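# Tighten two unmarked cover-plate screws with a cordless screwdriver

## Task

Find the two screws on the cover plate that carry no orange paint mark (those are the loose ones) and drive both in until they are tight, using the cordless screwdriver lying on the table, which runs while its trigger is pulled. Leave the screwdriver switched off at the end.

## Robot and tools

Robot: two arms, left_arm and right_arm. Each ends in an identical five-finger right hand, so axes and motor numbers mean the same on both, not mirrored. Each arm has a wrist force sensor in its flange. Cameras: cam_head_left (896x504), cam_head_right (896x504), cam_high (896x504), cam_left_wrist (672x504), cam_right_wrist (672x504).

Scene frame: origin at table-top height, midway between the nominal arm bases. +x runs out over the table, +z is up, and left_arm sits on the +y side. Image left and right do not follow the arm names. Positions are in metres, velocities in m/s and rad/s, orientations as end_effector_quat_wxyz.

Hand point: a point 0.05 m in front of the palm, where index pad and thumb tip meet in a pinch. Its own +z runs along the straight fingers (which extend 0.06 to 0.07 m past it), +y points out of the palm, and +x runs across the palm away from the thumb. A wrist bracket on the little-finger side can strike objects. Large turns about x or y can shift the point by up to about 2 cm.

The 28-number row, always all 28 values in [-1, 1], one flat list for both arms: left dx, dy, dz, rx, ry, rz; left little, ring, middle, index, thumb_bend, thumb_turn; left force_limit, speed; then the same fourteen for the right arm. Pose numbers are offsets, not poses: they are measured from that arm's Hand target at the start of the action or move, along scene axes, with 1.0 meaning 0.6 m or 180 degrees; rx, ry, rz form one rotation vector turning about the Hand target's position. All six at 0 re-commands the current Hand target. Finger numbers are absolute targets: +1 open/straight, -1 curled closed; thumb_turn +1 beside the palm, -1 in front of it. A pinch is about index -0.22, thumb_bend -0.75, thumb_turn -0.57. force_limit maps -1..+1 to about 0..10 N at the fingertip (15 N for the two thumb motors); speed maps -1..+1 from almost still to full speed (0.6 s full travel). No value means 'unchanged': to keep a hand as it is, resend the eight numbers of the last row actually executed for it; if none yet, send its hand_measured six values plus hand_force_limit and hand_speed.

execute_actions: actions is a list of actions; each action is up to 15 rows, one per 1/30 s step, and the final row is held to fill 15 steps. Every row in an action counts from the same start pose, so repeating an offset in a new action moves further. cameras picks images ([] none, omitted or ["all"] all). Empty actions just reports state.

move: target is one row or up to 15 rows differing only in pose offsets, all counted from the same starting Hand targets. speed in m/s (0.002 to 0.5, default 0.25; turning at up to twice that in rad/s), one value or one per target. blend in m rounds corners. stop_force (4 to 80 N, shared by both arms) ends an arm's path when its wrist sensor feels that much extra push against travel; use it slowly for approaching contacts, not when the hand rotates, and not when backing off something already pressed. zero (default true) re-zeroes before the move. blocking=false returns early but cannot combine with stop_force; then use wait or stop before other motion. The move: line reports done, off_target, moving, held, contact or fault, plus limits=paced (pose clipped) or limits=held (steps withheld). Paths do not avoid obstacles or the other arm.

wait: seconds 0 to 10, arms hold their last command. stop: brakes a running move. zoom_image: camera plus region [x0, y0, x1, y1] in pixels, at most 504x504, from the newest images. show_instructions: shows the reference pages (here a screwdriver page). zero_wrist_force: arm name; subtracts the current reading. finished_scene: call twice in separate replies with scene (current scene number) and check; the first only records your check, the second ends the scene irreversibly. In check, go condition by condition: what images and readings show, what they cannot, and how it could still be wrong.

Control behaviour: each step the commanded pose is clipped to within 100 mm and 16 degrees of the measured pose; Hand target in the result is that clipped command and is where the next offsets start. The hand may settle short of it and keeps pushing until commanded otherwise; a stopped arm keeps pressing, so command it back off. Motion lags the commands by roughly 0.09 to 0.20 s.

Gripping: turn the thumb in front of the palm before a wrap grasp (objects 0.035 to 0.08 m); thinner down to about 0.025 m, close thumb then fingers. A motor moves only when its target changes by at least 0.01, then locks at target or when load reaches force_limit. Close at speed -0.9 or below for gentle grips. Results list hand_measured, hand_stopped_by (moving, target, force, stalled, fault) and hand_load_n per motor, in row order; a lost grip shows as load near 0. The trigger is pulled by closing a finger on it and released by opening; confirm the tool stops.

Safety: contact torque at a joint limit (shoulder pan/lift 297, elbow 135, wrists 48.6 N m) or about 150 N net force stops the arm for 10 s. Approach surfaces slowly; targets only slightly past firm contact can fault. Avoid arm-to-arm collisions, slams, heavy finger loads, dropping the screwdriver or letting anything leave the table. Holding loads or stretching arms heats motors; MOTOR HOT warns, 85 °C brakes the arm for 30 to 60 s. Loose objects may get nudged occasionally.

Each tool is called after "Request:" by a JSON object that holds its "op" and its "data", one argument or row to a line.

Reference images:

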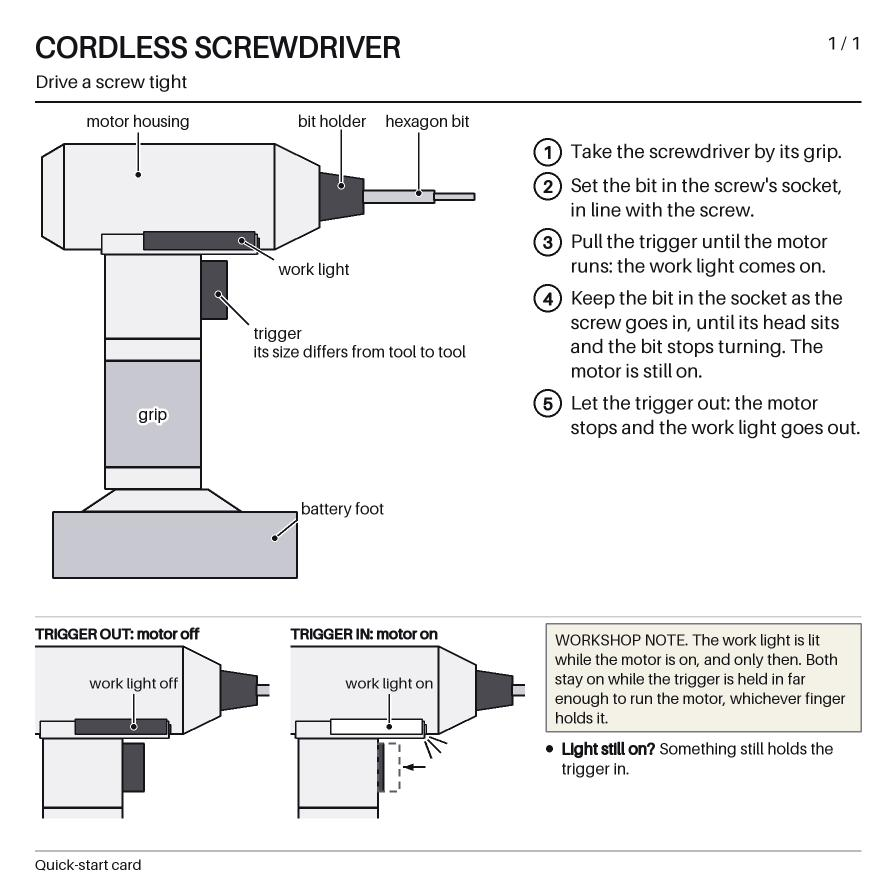

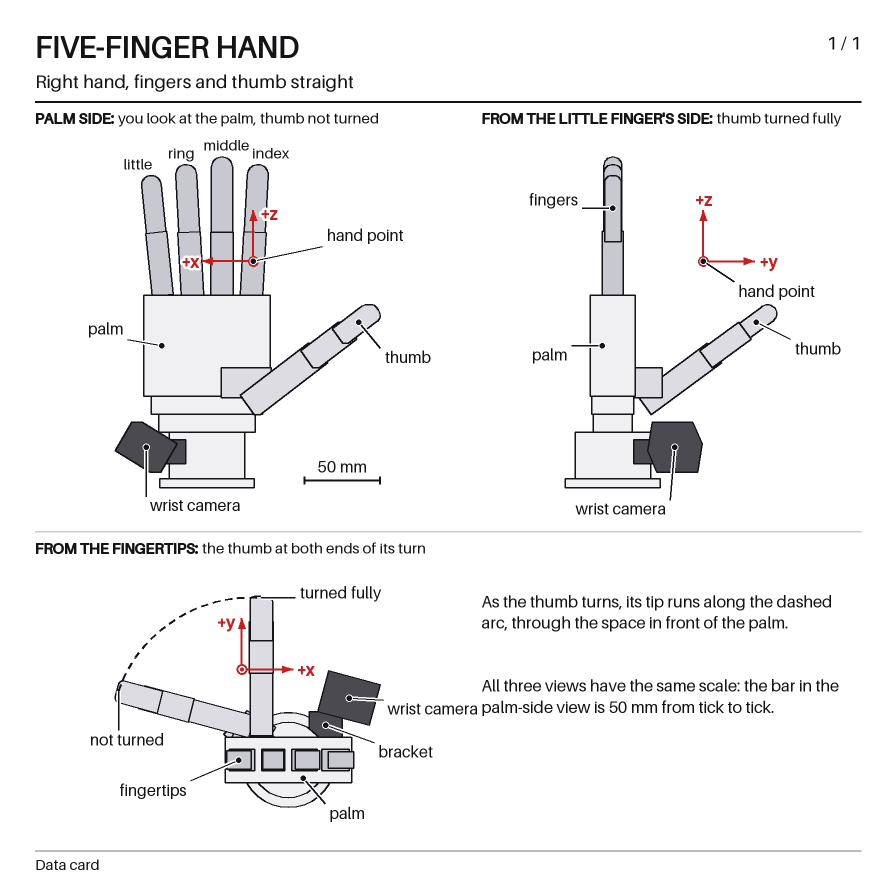

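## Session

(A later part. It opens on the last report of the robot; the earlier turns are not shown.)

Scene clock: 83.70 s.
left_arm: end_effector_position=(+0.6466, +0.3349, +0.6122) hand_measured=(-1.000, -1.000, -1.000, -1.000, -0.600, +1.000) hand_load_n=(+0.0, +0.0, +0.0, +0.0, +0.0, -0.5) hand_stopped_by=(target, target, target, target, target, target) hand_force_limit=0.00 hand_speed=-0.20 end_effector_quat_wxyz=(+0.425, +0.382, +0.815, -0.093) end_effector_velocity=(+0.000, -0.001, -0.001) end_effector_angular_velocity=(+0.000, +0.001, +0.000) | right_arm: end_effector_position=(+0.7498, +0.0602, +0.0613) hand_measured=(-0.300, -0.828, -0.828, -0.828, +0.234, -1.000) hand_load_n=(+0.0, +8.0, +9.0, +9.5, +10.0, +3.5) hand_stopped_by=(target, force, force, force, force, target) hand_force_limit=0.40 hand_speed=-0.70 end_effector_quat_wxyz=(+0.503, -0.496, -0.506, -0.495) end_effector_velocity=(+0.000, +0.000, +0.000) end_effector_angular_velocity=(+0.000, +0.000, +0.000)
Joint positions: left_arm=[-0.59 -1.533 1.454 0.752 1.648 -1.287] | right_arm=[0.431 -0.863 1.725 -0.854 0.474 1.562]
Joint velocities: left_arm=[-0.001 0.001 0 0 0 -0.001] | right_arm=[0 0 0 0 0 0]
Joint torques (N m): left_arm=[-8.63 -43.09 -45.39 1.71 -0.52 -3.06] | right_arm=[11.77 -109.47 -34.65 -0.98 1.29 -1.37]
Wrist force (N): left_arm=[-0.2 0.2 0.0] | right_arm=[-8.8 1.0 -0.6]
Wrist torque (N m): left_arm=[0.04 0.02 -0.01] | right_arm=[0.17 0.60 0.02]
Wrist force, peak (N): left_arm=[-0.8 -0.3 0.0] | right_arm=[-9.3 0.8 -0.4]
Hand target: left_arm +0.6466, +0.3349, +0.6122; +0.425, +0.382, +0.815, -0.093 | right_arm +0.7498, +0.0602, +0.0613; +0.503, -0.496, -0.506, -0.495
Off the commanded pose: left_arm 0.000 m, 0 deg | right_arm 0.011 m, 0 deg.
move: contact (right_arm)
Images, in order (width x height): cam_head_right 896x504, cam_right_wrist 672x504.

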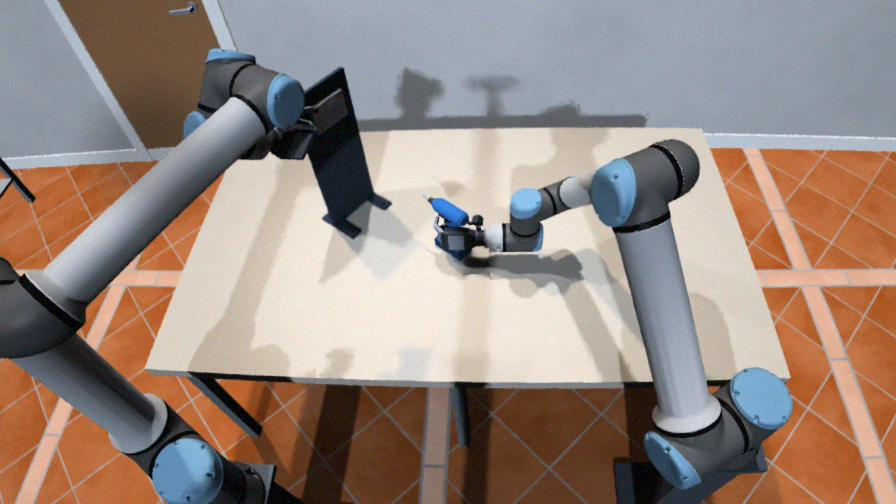

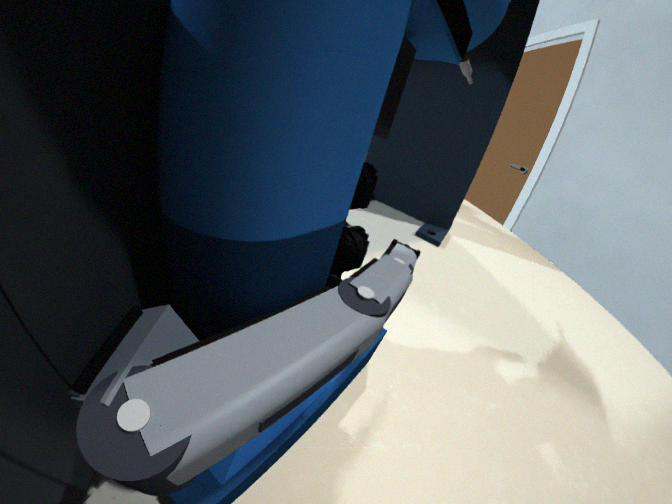

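Request:
{"op": "move", "data": {
  "target": [0,0,0,0,0,0,-1,-1,-1,-1,-0.6,1,0,-0.2,0,0,-0.0018,0,0,0,-0.3,-0.95,-0.95,-0.95,-0.45,-1,0.4,-0.7],
  "speed": 0.005,
  "cameras": []
}}

Request:
{"op": "move", "data": {
  "target": [0,0,0,0,0,0,-1,-1,-1,-1,-0.6,1,0,-0.2,0,0,0,0,0,0,-0.3,-0.95,-0.95,-0.95,0.6,-1,0.4,-0.9],
  "speed": 0.01,
  "cameras": ["cam_right_wrist"]
}}

Scene clock: 84.60 s.
left_arm: end_effector_position=(+0.6466, +0.3349, +0.6122) hand_measured=(-1.000, -1.000, -1.000, -1.000, -0.600, +1.000) hand_load_n=(+0.0, -0.5, +0.0, +0.0, +0.0, +0.0) hand_stopped_by=(target, target, target, target, target, target) hand_force_limit=0.00 hand_speed=-0.20 end_effector_quat_wxyz=(+0.425, +0.382, +0.815, -0.093) end_effector_velocity=(+0.000, +0.000, +0.000) end_effector_angular_velocity=(+0.001, +0.000, +0.000) | right_arm: end_effector_position=(+0.7499, +0.0602, +0.0604) hand_measured=(-0.300, -0.828, -0.828, -0.828, +0.234, -1.000) hand_load_n=(+0.0, +8.5, +9.0, +8.5, +9.5, +2.0) hand_stopped_by=(target, force, force, force, force, target) hand_force_limit=0.40 hand_speed=-0.70 end_effector_quat_wxyz=(+0.503, -0.496, -0.506, -0.496) end_effector_velocity=(+0.000, +0.000, +0.001) end_effector_angular_velocity=(+0.001, -0.002, +0.000)
Joint positions: left_arm=[-0.59 -1.533 1.454 0.752 1.648 -1.287] | right_arm=[0.431 -0.862 1.725 -0.855 0.474 1.562]
Joint velocities: left_arm=[0.001 0.001 0 0 0 0.001] | right_arm=[0 -0.001 0 -0.001 0 0]
Joint torques (N m): left_arm=[-9.63 -42.15 -44.88 1.22 -0.1 -3.18] | right_arm=[8.21 -49.49 -18.96 -0.84 1.39 -1.36]
Wrist force (N): left_arm=[-0.7 0.1 0.0] | right_arm=[37.3 -7.7 -7.3]
Wrist torque (N m): left_arm=[0.03 0.10 -0.04] | right_arm=[-0.06 -2.55 2.34]
Wrist force, peak (N): left_arm=[-0.7 0.1 0.0] | right_arm=[37.3 -7.7 -7.3]
Hand target: left_arm +0.6466, +0.3349, +0.6122; +0.425, +0.382, +0.815, -0.093 | right_arm +0.7498, +0.0602, +0.0602; +0.503, -0.496, -0.506, -0.495
Off the commanded pose: left_arm 0.000 m, 0 deg | right_arm 0.000 m, 0 deg.
move: done
No camera images: "cameras" was empty.

Scene clock: 88.37 s.
left_arm: end_effector_position=(+0.6466, +0.3349, +0.6122) hand_measured=(-1.000, -1.000, -1.000, -1.000, -0.600, +1.000) hand_load_n=(+0.0, +0.0, +0.0, +0.0, +0.0, +0.0) hand_stopped_by=(target, target, target, target, target, target) hand_force_limit=0.00 hand_speed=-0.20 end_effector_quat_wxyz=(+0.425, +0.382, +0.815, -0.093) end_effector_velocity=(+0.000, -0.001, +0.000) end_effector_angular_velocity=(+0.001, +0.000, -0.002) | right_arm: end_effector_position=(+0.7498, +0.0602, +0.0602) hand_measured=(-0.300, -0.828, -0.828, -0.828, +0.600, -1.000) hand_load_n=(+0.0, +8.5, +9.0, +8.5, +0.0, +0.0) hand_stopped_by=(target, force, force, force, target, target) hand_force_limit=0.40 hand_speed=-0.90 end_effector_quat_wxyz=(+0.503, -0.496, -0.506, -0.495) end_effector_velocity=(+0.000, +0.000, +0.000) end_effector_angular_velocity=(+0.000, +0.001, +0.000)
Joint positions: left_arm=[-0.59 -1.533 1.454 0.752 1.648 -1.287] | right_arm=[0.431 -0.862 1.725 -0.855 0.474 1.562]
Joint velocities: left_arm=[-0.001 0 0 0.001 0 0.001] | right_arm=[0 -0.001 0 0.001 0 0]
Joint torques (N m): left_arm=[-9.76 -47.48 -44.43 0.95 -0.36 -3.3] | right_arm=[-5.54 -70.08 -8.33 3.46 1.49 -0.45]
Wrist force (N): left_arm=[-0.3 0.1 -0.1] | right_arm=[31.9 -0.1 7.2]
Wrist torque (N m): left_arm=[0.03 0.04 -0.02] | right_arm=[-0.36 -1.74 1.57]
Wrist force, peak (N): left_arm=[-0.7 0.5 -0.1] | right_arm=[43.0 -8.9 -6.3]
Hand target: left_arm +0.6466, +0.3349, +0.6122; +0.425, +0.382, +0.815, -0.093 | right_arm +0.7498, +0.0602, +0.0602; +0.503, -0.496, -0.506, -0.495
Off the commanded pose: left_arm 0.000 m, 0 deg | right_arm 0.000 m, 0 deg.
move: done
Images, in order (width x height): cam_right_wrist 672x504.

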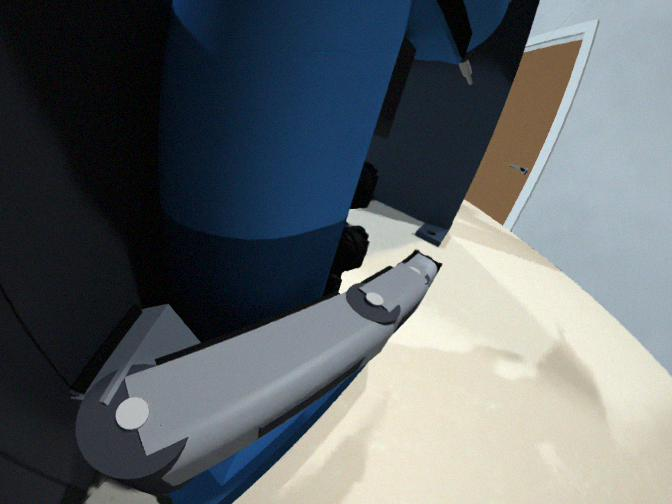

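Request:
{"op": "move", "data": {
  "target": [0,0,0,0,0,0,-1,-1,-1,-1,-0.6,1,0,-0.2,0,0,0.0014,0,0,0,-0.3,-0.9,-0.9,-0.9,0.6,-1,0.4,-0.85],
  "speed": 0.004,
  "cameras": []
}}

Request:
{"op": "move", "data": {
  "target": [0,0,0,0,0,0,-1,-1,-1,-1,-0.6,1,0,-0.2,0,0,0,0,0,0,0,-0.5,-0.5,-0.5,1,-1,0.4,-0.85],
  "speed": 0.01,
  "cameras": ["cam_right_wrist"]
}}

Request:
{"op": "move", "data": {
  "target": [0,0,0,0,0,0,-1,-1,-1,-1,-0.6,1,0,-0.2,0,0,0,0,0,0,1,1,1,1,1,-1,0.4,-0.5],
  "speed": 0.01,
  "cameras": ["cam_right_wrist","cam_head_right"]
}}

Scene clock: 89.27 s.
left_arm: end_effector_position=(+0.6466, +0.3349, +0.6122) hand_measured=(-1.000, -1.000, -1.000, -1.000, -0.600, +1.000) hand_load_n=(+0.0, +0.0, +0.0, +0.0, +0.0, +0.0) hand_stopped_by=(target, target, target, target, target, target) hand_force_limit=0.00 hand_speed=-0.20 end_effector_quat_wxyz=(+0.425, +0.382, +0.815, -0.093) end_effector_velocity=(+0.000, +0.000, +0.000) end_effector_angular_velocity=(-0.001, +0.000, +0.000) | right_arm: end_effector_position=(+0.7497, +0.0601, +0.0609) hand_measured=(-0.300, -0.828, -0.828, -0.828, +0.600, -1.000) hand_load_n=(+0.0, +6.5, +7.0, +7.0, +0.0, +0.0) hand_stopped_by=(target, force, force, force, target, target) hand_force_limit=0.40 hand_speed=-0.85 end_effector_quat_wxyz=(+0.503, -0.496, -0.506, -0.495) end_effector_velocity=(+0.000, +0.000, +0.001) end_effector_angular_velocity=(+0.000, -0.001, +0.000)
Joint positions: left_arm=[-0.59 -1.533 1.454 0.752 1.648 -1.287] | right_arm=[0.431 -0.863 1.725 -0.854 0.474 1.562]
Joint velocities: left_arm=[0 0 0 0 0 0] | right_arm=[0 -0.001 0 0 0 0]
Joint torques (N m): left_arm=[-8.36 -47.03 -44.77 0.84 -0.24 -2.67] | right_arm=[-8.83 -103.82 -28.63 -0.59 1.49 -0.23]
Wrist force (N): left_arm=[-0.4 0.1 0.0] | right_arm=[-1.4 1.8 1.2]
Wrist torque (N m): left_arm=[0.02 0.05 -0.02] | right_arm=[0.15 0.08 0.45]
Wrist force, peak (N): left_arm=[-0.7 0.2 -0.1] | right_arm=[31.9 0.0 6.7]
Hand target: left_arm +0.6466, +0.3349, +0.6122; +0.425, +0.382, +0.815, -0.093 | right_arm +0.7498, +0.0602, +0.0610; +0.503, -0.496, -0.506, -0.495
Off the commanded pose: left_arm 0.000 m, 0 deg | right_arm 0.000 m, 0 deg.
move: done
No camera images: "cameras" was empty.

Scene clock: 92.07 s.
left_arm: end_effector_position=(+0.6466, +0.3349, +0.6122) hand_measured=(-1.000, -1.000, -1.000, -1.000, -0.600, +1.000) hand_load_n=(+0.0, +0.5, +0.0, +0.0, -0.5, +0.0) hand_stopped_by=(target, target, target, target, target, target) hand_force_limit=0.00 hand_speed=-0.20 end_effector_quat_wxyz=(+0.425, +0.382, +0.815, -0.093) end_effector_velocity=(+0.000, +0.001, +0.000) end_effector_angular_velocity=(+0.001, +0.000, +0.000) | right_arm: end_effector_position=(+0.7498, +0.0602, +0.0610) hand_measured=(+0.000, -0.500, -0.500, -0.500, +1.000, -1.000) hand_load_n=(+0.0, +0.0, +0.0, +0.0, +0.0, +0.5) hand_stopped_by=(target, target, target, target, target, target) hand_force_limit=0.40 hand_speed=-0.85 end_effector_quat_wxyz=(+0.503, -0.496, -0.506, -0.495) end_effector_velocity=(+0.000, +0.000, +0.001) end_effector_angular_velocity=(+0.001, -0.001, +0.000)
Joint positions: left_arm=[-0.59 -1.533 1.454 0.752 1.648 -1.287] | right_arm=[0.431 -0.863 1.725 -0.854 0.474 1.562]
Joint velocities: left_arm=[0.001 0 0 0.001 0 0.001] | right_arm=[0 -0.001 0 0 0 0]
Joint torques (N m): left_arm=[-10.43 -49.06 -44.03 0.65 -0.06 -3.17] | right_arm=[-15.01 -98.26 -29.6 -2.74 1.38 0.23]
Wrist force (N): left_arm=[-0.3 0.3 0.4] | right_arm=[-0.2 -0.4 -1.0]
Wrist torque (N m): left_arm=[0.04 0.02 -0.01] | right_arm=[0.14 0.19 0.20]
Wrist force, peak (N): left_arm=[-0.7 0.4 0.2] | right_arm=[-1.9 1.9 1.0]
Hand target: left_arm +0.6466, +0.3349, +0.6122; +0.425, +0.382, +0.815, -0.093 | right_arm +0.7498, +0.0602, +0.0610; +0.503, -0.496, -0.506, -0.495
Off the commanded pose: left_arm 0.000 m, 0 deg | right_arm 0.000 m, 0 deg.
move: done
Images, in order (width x height): cam_right_wrist 672x504.

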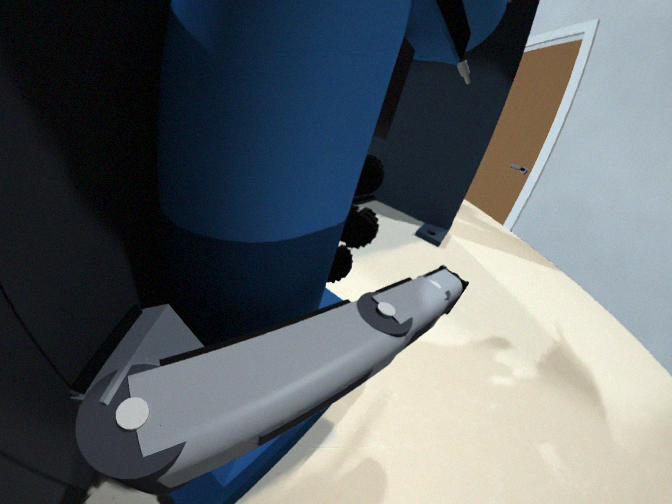

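Scene clock: 94.13 s.
left_arm: end_effector_position=(+0.6466, +0.3349, +0.6122) hand_measured=(-1.000, -1.000, -1.000, -1.000, -0.600, +1.000) hand_load_n=(+0.0, +0.0, +0.0, +0.0, +0.0, +0.0) hand_stopped_by=(target, target, target, target, target, target) hand_force_limit=0.00 hand_speed=-0.20 end_effector_quat_wxyz=(+0.425, +0.382, +0.815, -0.093) end_effector_velocity=(+0.000, +0.000, +0.000) end_effector_angular_velocity=(-0.001, +0.000, +0.000) | right_arm: end_effector_position=(+0.7498, +0.0602, +0.0610) hand_measured=(+1.000, +1.000, +1.000, +1.000, +1.000, -1.000) hand_load_n=(+0.0, +0.0, +0.0, +0.0, +0.0, +0.5) hand_stopped_by=(target, target, target, target, target, target) hand_force_limit=0.40 hand_speed=-0.50 end_effector_quat_wxyz=(+0.503, -0.496, -0.506, -0.495) end_effector_velocity=(+0.000, +0.000, -0.001) end_effector_angular_velocity=(+0.000, +0.001, +0.000)
Joint positions: left_arm=[-0.59 -1.533 1.454 0.752 1.648 -1.287] | right_arm=[0.431 -0.863 1.725 -0.854 0.474 1.562]
Joint velocities: left_arm=[0 -0.001 0 0 0.001 -0.001] | right_arm=[0 0.001 0 0 0 0]
Joint torques (N m): left_arm=[-8.17 -47.52 -44.29 0.28 -0.33 -3.27] | right_arm=[-14.43 -94.86 -25.62 -1.53 1.41 0.56]
Wrist force (N): left_arm=[-0.3 0.1 0.2] | right_arm=[-0.1 -0.2 -1.2]
Wrist torque (N m): left_arm=[0.02 0.04 -0.02] | right_arm=[0.17 0.18 0.19]
Wrist force, peak (N): left_arm=[-0.8 0.4 -0.2] | right_arm=[0.0 -0.7 -1.4]
Hand target: left_arm +0.6466, +0.3349, +0.6122; +0.425, +0.382, +0.815, -0.093 | right_arm +0.7498, +0.0602, +0.0610; +0.503, -0.496, -0.506, -0.495
Off the commanded pose: left_arm 0.000 m, 0 deg | right_arm 0.000 m, 0 deg.
move: done
Images, in order (width x height): cam_head_right 896x504, cam_right_wrist 672x504.

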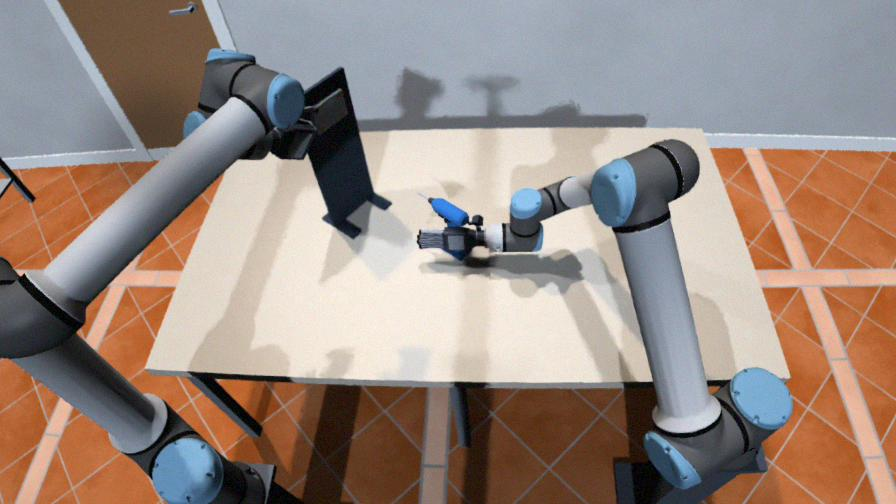

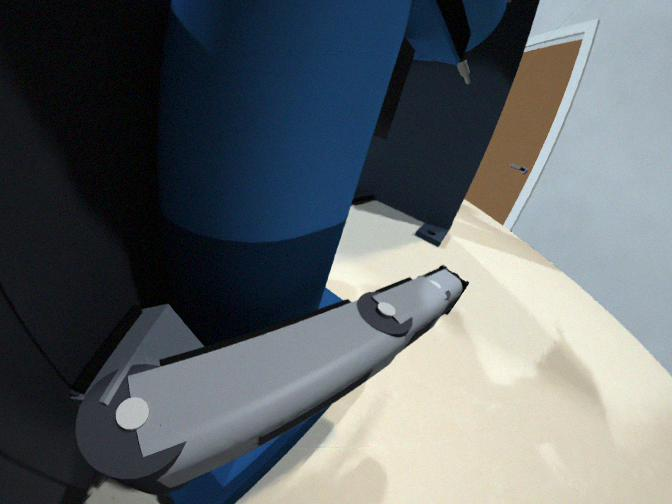

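Request:
{"op": "move", "data": {
  "target": [
    [0,0,0,0,0,0,-1,-1,-1,-1,-0.6,1,0,-0.2,-0.0067,0,0,0,0,0,1,1,1,1,1,-1,0.4,-0.5],
    [0,0,0,0,0,0,-1,-1,-1,-1,-0.6,1,0,-0.2,-0.0017,-0.267,0,0,0,0,1,1,1,1,1,-1,0.4,-0.5]
  ],
  "speed": 0.08,
  "cameras": ["cam_head_right","cam_high","cam_left_wrist"]
}}

Scene clock: 96.87 s.
left_arm: end_effector_position=(+0.6466, +0.3349, +0.6122) hand_measured=(-1.000, -1.000, -1.000, -1.000, -0.600, +1.000) hand_load_n=(+0.0, +0.0, +0.0, +0.5, +0.0, +0.0) hand_stopped_by=(target, target, target, target, target, target) hand_force_limit=0.00 hand_speed=-0.20 end_effector_quat_wxyz=(+0.425, +0.382, +0.815, -0.093) end_effector_velocity=(+0.000, +0.000, +0.000) end_effector_angular_velocity=(+0.000, -0.001, +0.000) | right_arm: end_effector_position=(+0.7488, -0.0999, +0.0612) hand_measured=(+1.000, +1.000, +1.000, +1.000, +1.000, -1.000) hand_load_n=(+0.0, +0.0, +0.0, +0.0, +0.0, +0.0) hand_stopped_by=(target, target, target, target, target, target) hand_force_limit=0.40 hand_speed=-0.50 end_effector_quat_wxyz=(+0.503, -0.496, -0.506, -0.496) end_effector_velocity=(+0.000, +0.002, +0.001) end_effector_angular_velocity=(+0.001, -0.001, +0.000)
Joint positions: left_arm=[-0.59 -1.533 1.454 0.752 1.648 -1.287] | right_arm=[0.225 -0.963 1.933 -0.958 0.269 1.558]
Joint velocities: left_arm=[0 0 0 -0.001 0 0] | right_arm=[0.003 0 -0.002 0 0.003 0.001]
Joint torques (N m): left_arm=[-7.74 -49.91 -42.39 0.15 0.03 -2.78] | right_arm=[11.79 -68.4 -30.07 0.82 1.7 1.46]
Wrist force (N): left_arm=[-0.2 0.1 -0.1] | right_arm=[0.9 1.7 -0.4]
Wrist torque (N m): left_arm=[0.03 0.01 -0.01] | right_arm=[0.24 0.09 0.23]
Wrist force, peak (N): left_arm=[-0.9 0.3 0.0] | right_arm=[1.0 1.5 -2.0]
Hand target: left_arm +0.6466, +0.3349, +0.6122; +0.425, +0.382, +0.815, -0.093 | right_arm +0.7487, -0.0999, +0.0611; +0.503, -0.496, -0.505, -0.496
Off the commanded pose: left_arm 0.000 m, 0 deg | right_arm 0.000 m, 0 deg.
move: done
Images, in order (width x height): cam_head_right 896x504, cam_high 896x504, cam_left_wrist 672x504.

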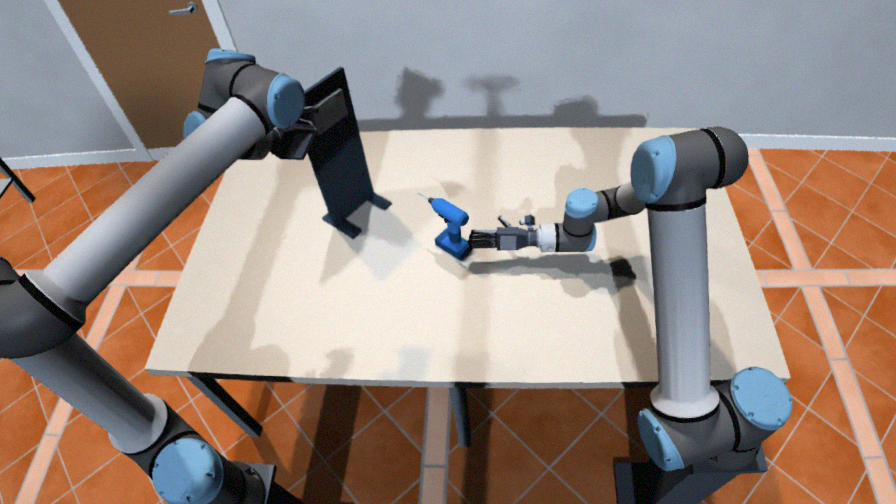

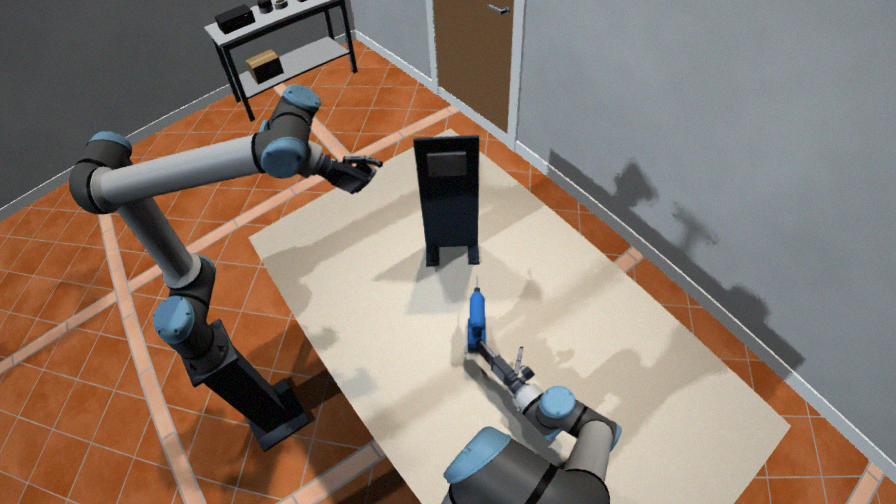

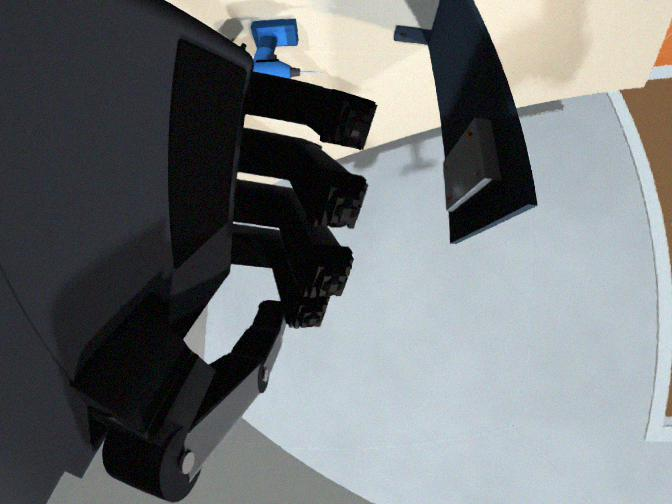

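Request:
{"op": "move", "data": {
  "target": [0,0,0,0,0,0,-1,-1,-1,-1,-0.6,1,0,-0.2,0,-0.15,0.05,0,0,0,1,1,1,1,1,-1,0.4,-0.5],
  "speed": 0.15,
  "cameras": ["cam_head_right","cam_left_wrist","cam_high","cam_right_wrist"]
}}

Request:
{"op": "zoom_image", "data": {
  "camera": "cam_left_wrist",
  "region": [430, 110, 510, 220]
}}

Request:
{"op": "zoom_image", "data": {
  "camera": "cam_head_right",
  "region": [400, 170, 500, 280]
}}

Request:
{"op": "zoom_image", "data": {
  "camera": "cam_high",
  "region": [410, 140, 490, 190]
}}

Scene clock: 98.13 s.
left_arm: end_effector_position=(+0.6466, +0.3349, +0.6122) hand_measured=(-1.000, -1.000, -1.000, -1.000, -0.600, +1.000) hand_load_n=(+0.0, +0.0, +0.0, +0.0, +0.0, +0.0) hand_stopped_by=(target, target, target, target, target, target) hand_force_limit=0.00 hand_speed=-0.20 end_effector_quat_wxyz=(+0.425, +0.382, +0.815, -0.093) end_effector_velocity=(+0.000, +0.001, +0.000) end_effector_angular_velocity=(+0.000, +0.001, +0.001) | right_arm: end_effector_position=(+0.7487, -0.1897, +0.0911) hand_measured=(+1.000, +1.000, +1.000, +1.000, +1.000, -1.000) hand_load_n=(+0.0, +0.0, +0.0, +0.0, +0.0, +0.0) hand_stopped_by=(target, target, target, target, target, target) hand_force_limit=0.40 hand_speed=-0.50 end_effector_quat_wxyz=(+0.503, -0.496, -0.505, -0.496) end_effector_velocity=(+0.000, +0.000, +0.001) end_effector_angular_velocity=(+0.000, -0.001, +0.001)
Joint positions: left_arm=[-0.59 -1.533 1.454 0.752 1.648 -1.287] | right_arm=[0.09 -1.049 2.013 -0.944 0.134 1.549]
Joint velocities: left_arm=[0.001 0 0 0 0 -0.001] | right_arm=[0 -0.001 0 0 -0.001 0]
Joint torques (N m): left_arm=[-8.06 -52.13 -42.94 -0.29 0.01 -2.97] | right_arm=[-6.77 -74.87 -27.6 1.59 0.14 -2.22]
Wrist force (N): left_arm=[0.0 0.1 -0.5] | right_arm=[0.5 1.5 -0.6]
Wrist torque (N m): left_arm=[0.05 0.01 0.00] | right_arm=[0.22 0.17 0.20]
Wrist force, peak (N): left_arm=[-0.6 0.5 -0.3] | right_arm=[1.5 1.4 -2.6]
Hand target: left_arm +0.6466, +0.3349, +0.6122; +0.425, +0.382, +0.815, -0.093 | right_arm +0.7487, -0.1897, +0.0912; +0.503, -0.496, -0.505, -0.496
Off the commanded pose: left_arm 0.000 m, 0 deg | right_arm 0.000 m, 0 deg.
move: done
Images, in order (width x height): cam_head_right 896x504, cam_high 896x504, cam_left_wrist 672x504, cam_right_wrist 672x504.

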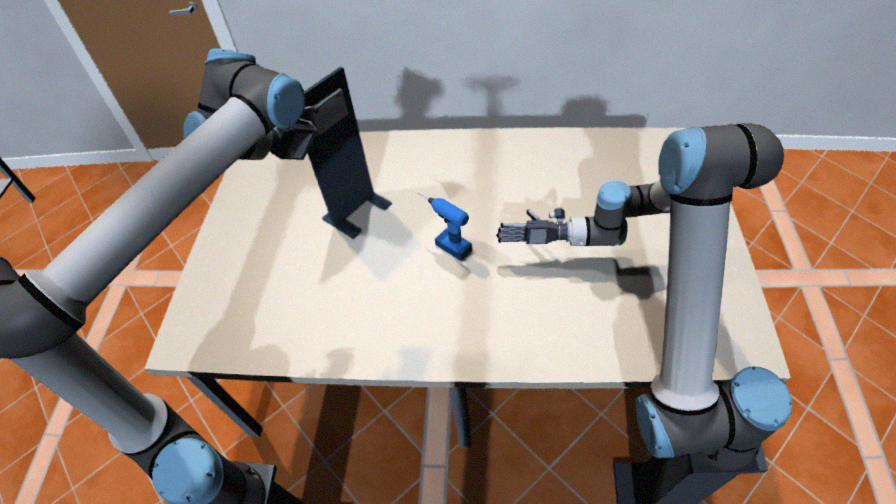

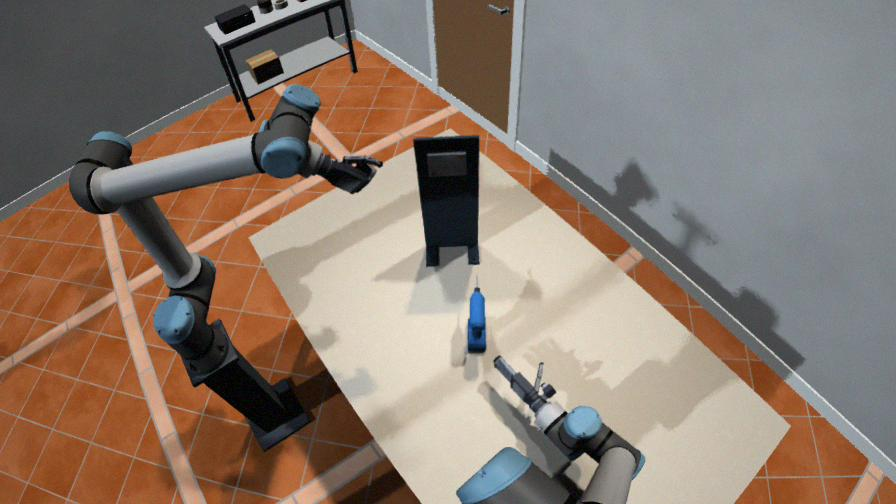

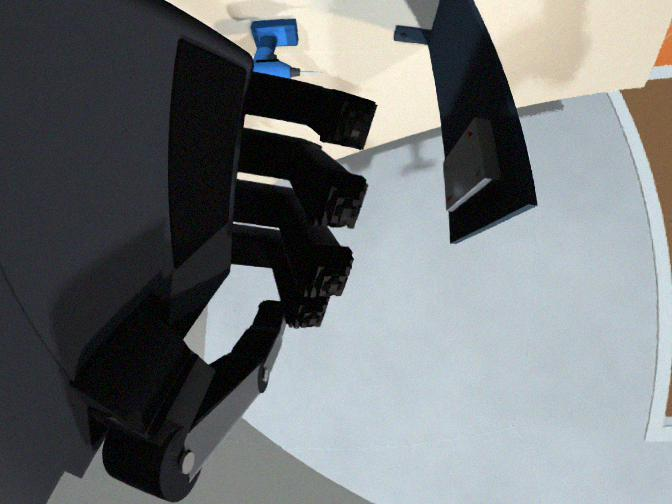

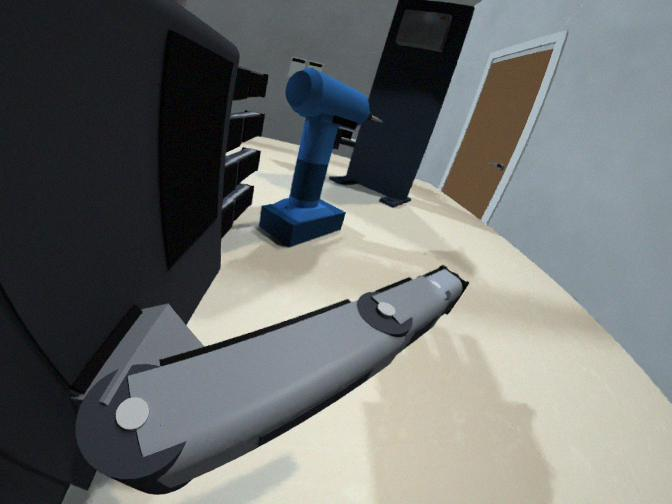

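Scaled by 4.582 from the camera's 672x504 image, which has a finer 960x720 frame.

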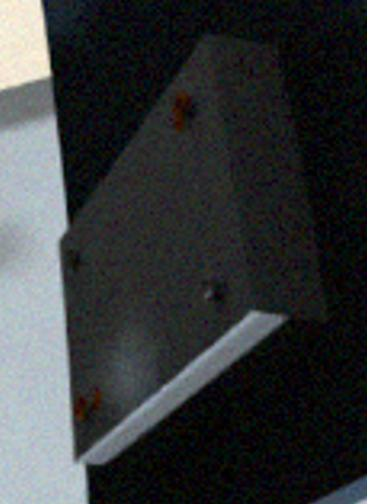

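Scaled by 4.582.

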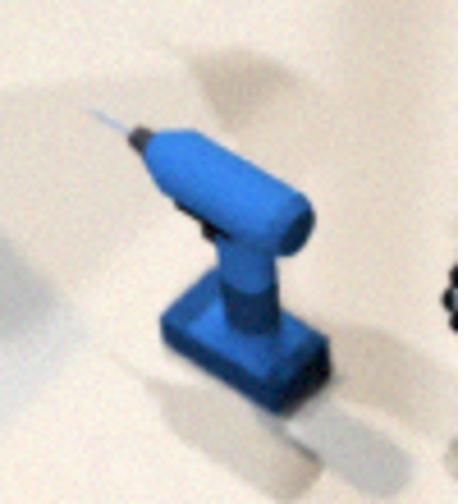

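Scaled by 6.300.

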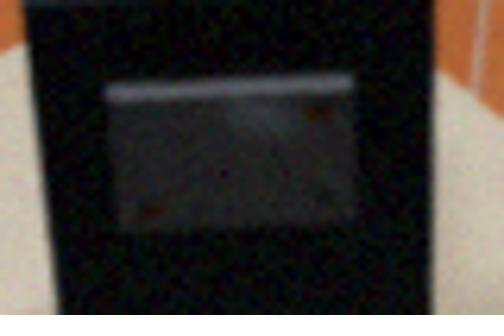

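Request:
{"op": "zoom_image", "data": {
  "camera": "cam_right_wrist",
  "region": [385, 0, 465, 60]
}}

Request:
{"op": "zoom_image", "data": {
  "camera": "cam_left_wrist",
  "region": [465, 160, 489, 182]
}}

Request:
{"op": "zoom_image", "data": {
  "camera": "cam_left_wrist",
  "region": [458, 122, 482, 144]
}}

Request:
{"op": "zoom_image", "data": {
  "camera": "cam_left_wrist",
  "region": [436, 155, 460, 177]
}}

Request:
{"op": "zoom_image", "data": {
  "camera": "cam_left_wrist",
  "region": [438, 186, 462, 208]
}}

Scaled by 6.300 from the camera's 672x504 image, which has a finer 960x720 frame.

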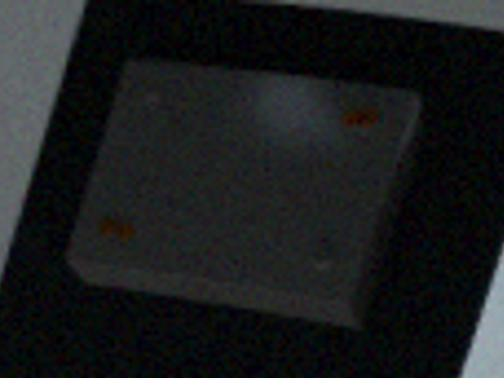

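Scaled by 21.000 from the camera's 672x504 image, which has a finer 960x720 frame.

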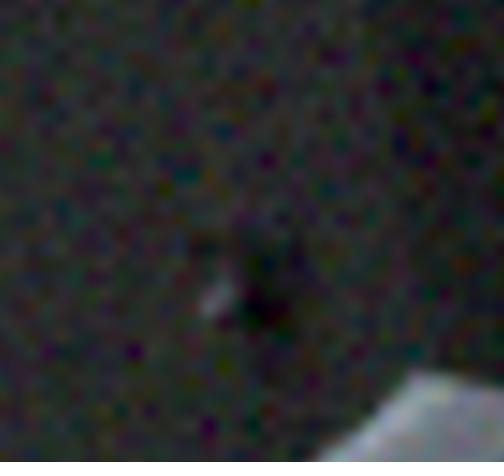

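Scaled by 21.000 from the camera's 672x504 image, which has a finer 960x720 frame.

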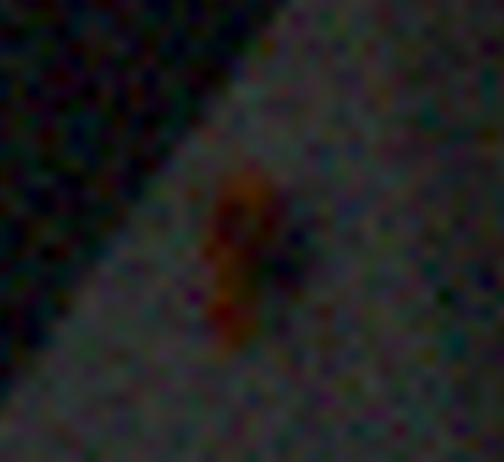

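Scaled by 21.000 from the camera's 672x504 image, which has a finer 960x720 frame.

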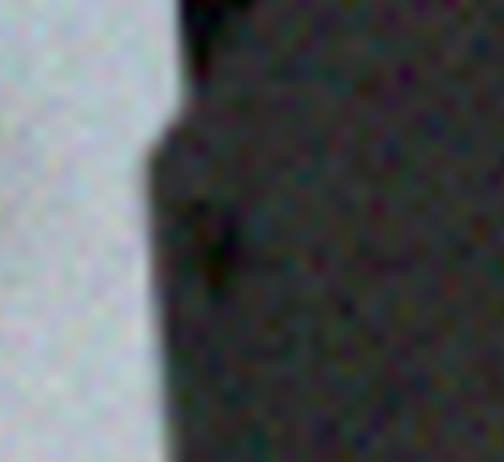

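Scaled by 21.000 from the camera's 672x504 image, which has a finer 960x720 frame.

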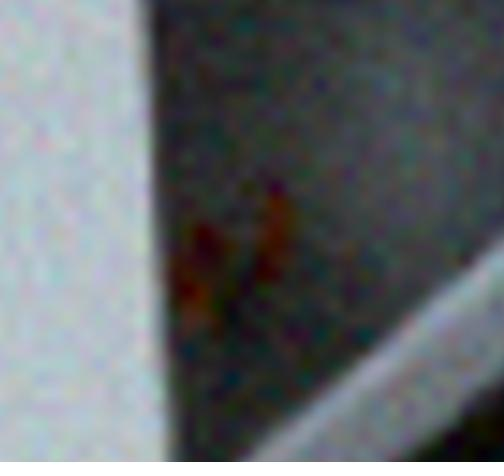

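Request:
{"op": "finished_scene", "data": {
  "scene": 2,
  "check": "The two screws without orange paint (TL, BR) were both driven until the bit stalled under steady torque, with no further advance and no bit rotation. Latest left-wrist zooms show their shadows no longer than those of the marked seated screws, and no silhouette bump at BR. The screwdriver stands upright on the table, clear of the hand, and its work light is dark, so it is off. The pictures cannot show the clamping torque; a small remaining gap under a head could be hidden, but the stall torque speaks against it."
}}

This call ended nothing. Check each condition that your pictures could not show: look closer or test it, and mend what is not met. Then call finished_scene again.

Request:
{"op": "finished_scene", "data": {
  "scene": 2,
  "check": "TL and BR: heads seated as the marked screws, and the motor stalled on both with steady torque about the bit axis and no turning of the bit. Screwdriver standing on the table, hand away from it, work light dark, so it is off. Nothing has fallen. The exact tightness cannot be seen; the observed stall is the evidence for it."
}}

The scene is finished: the task was done.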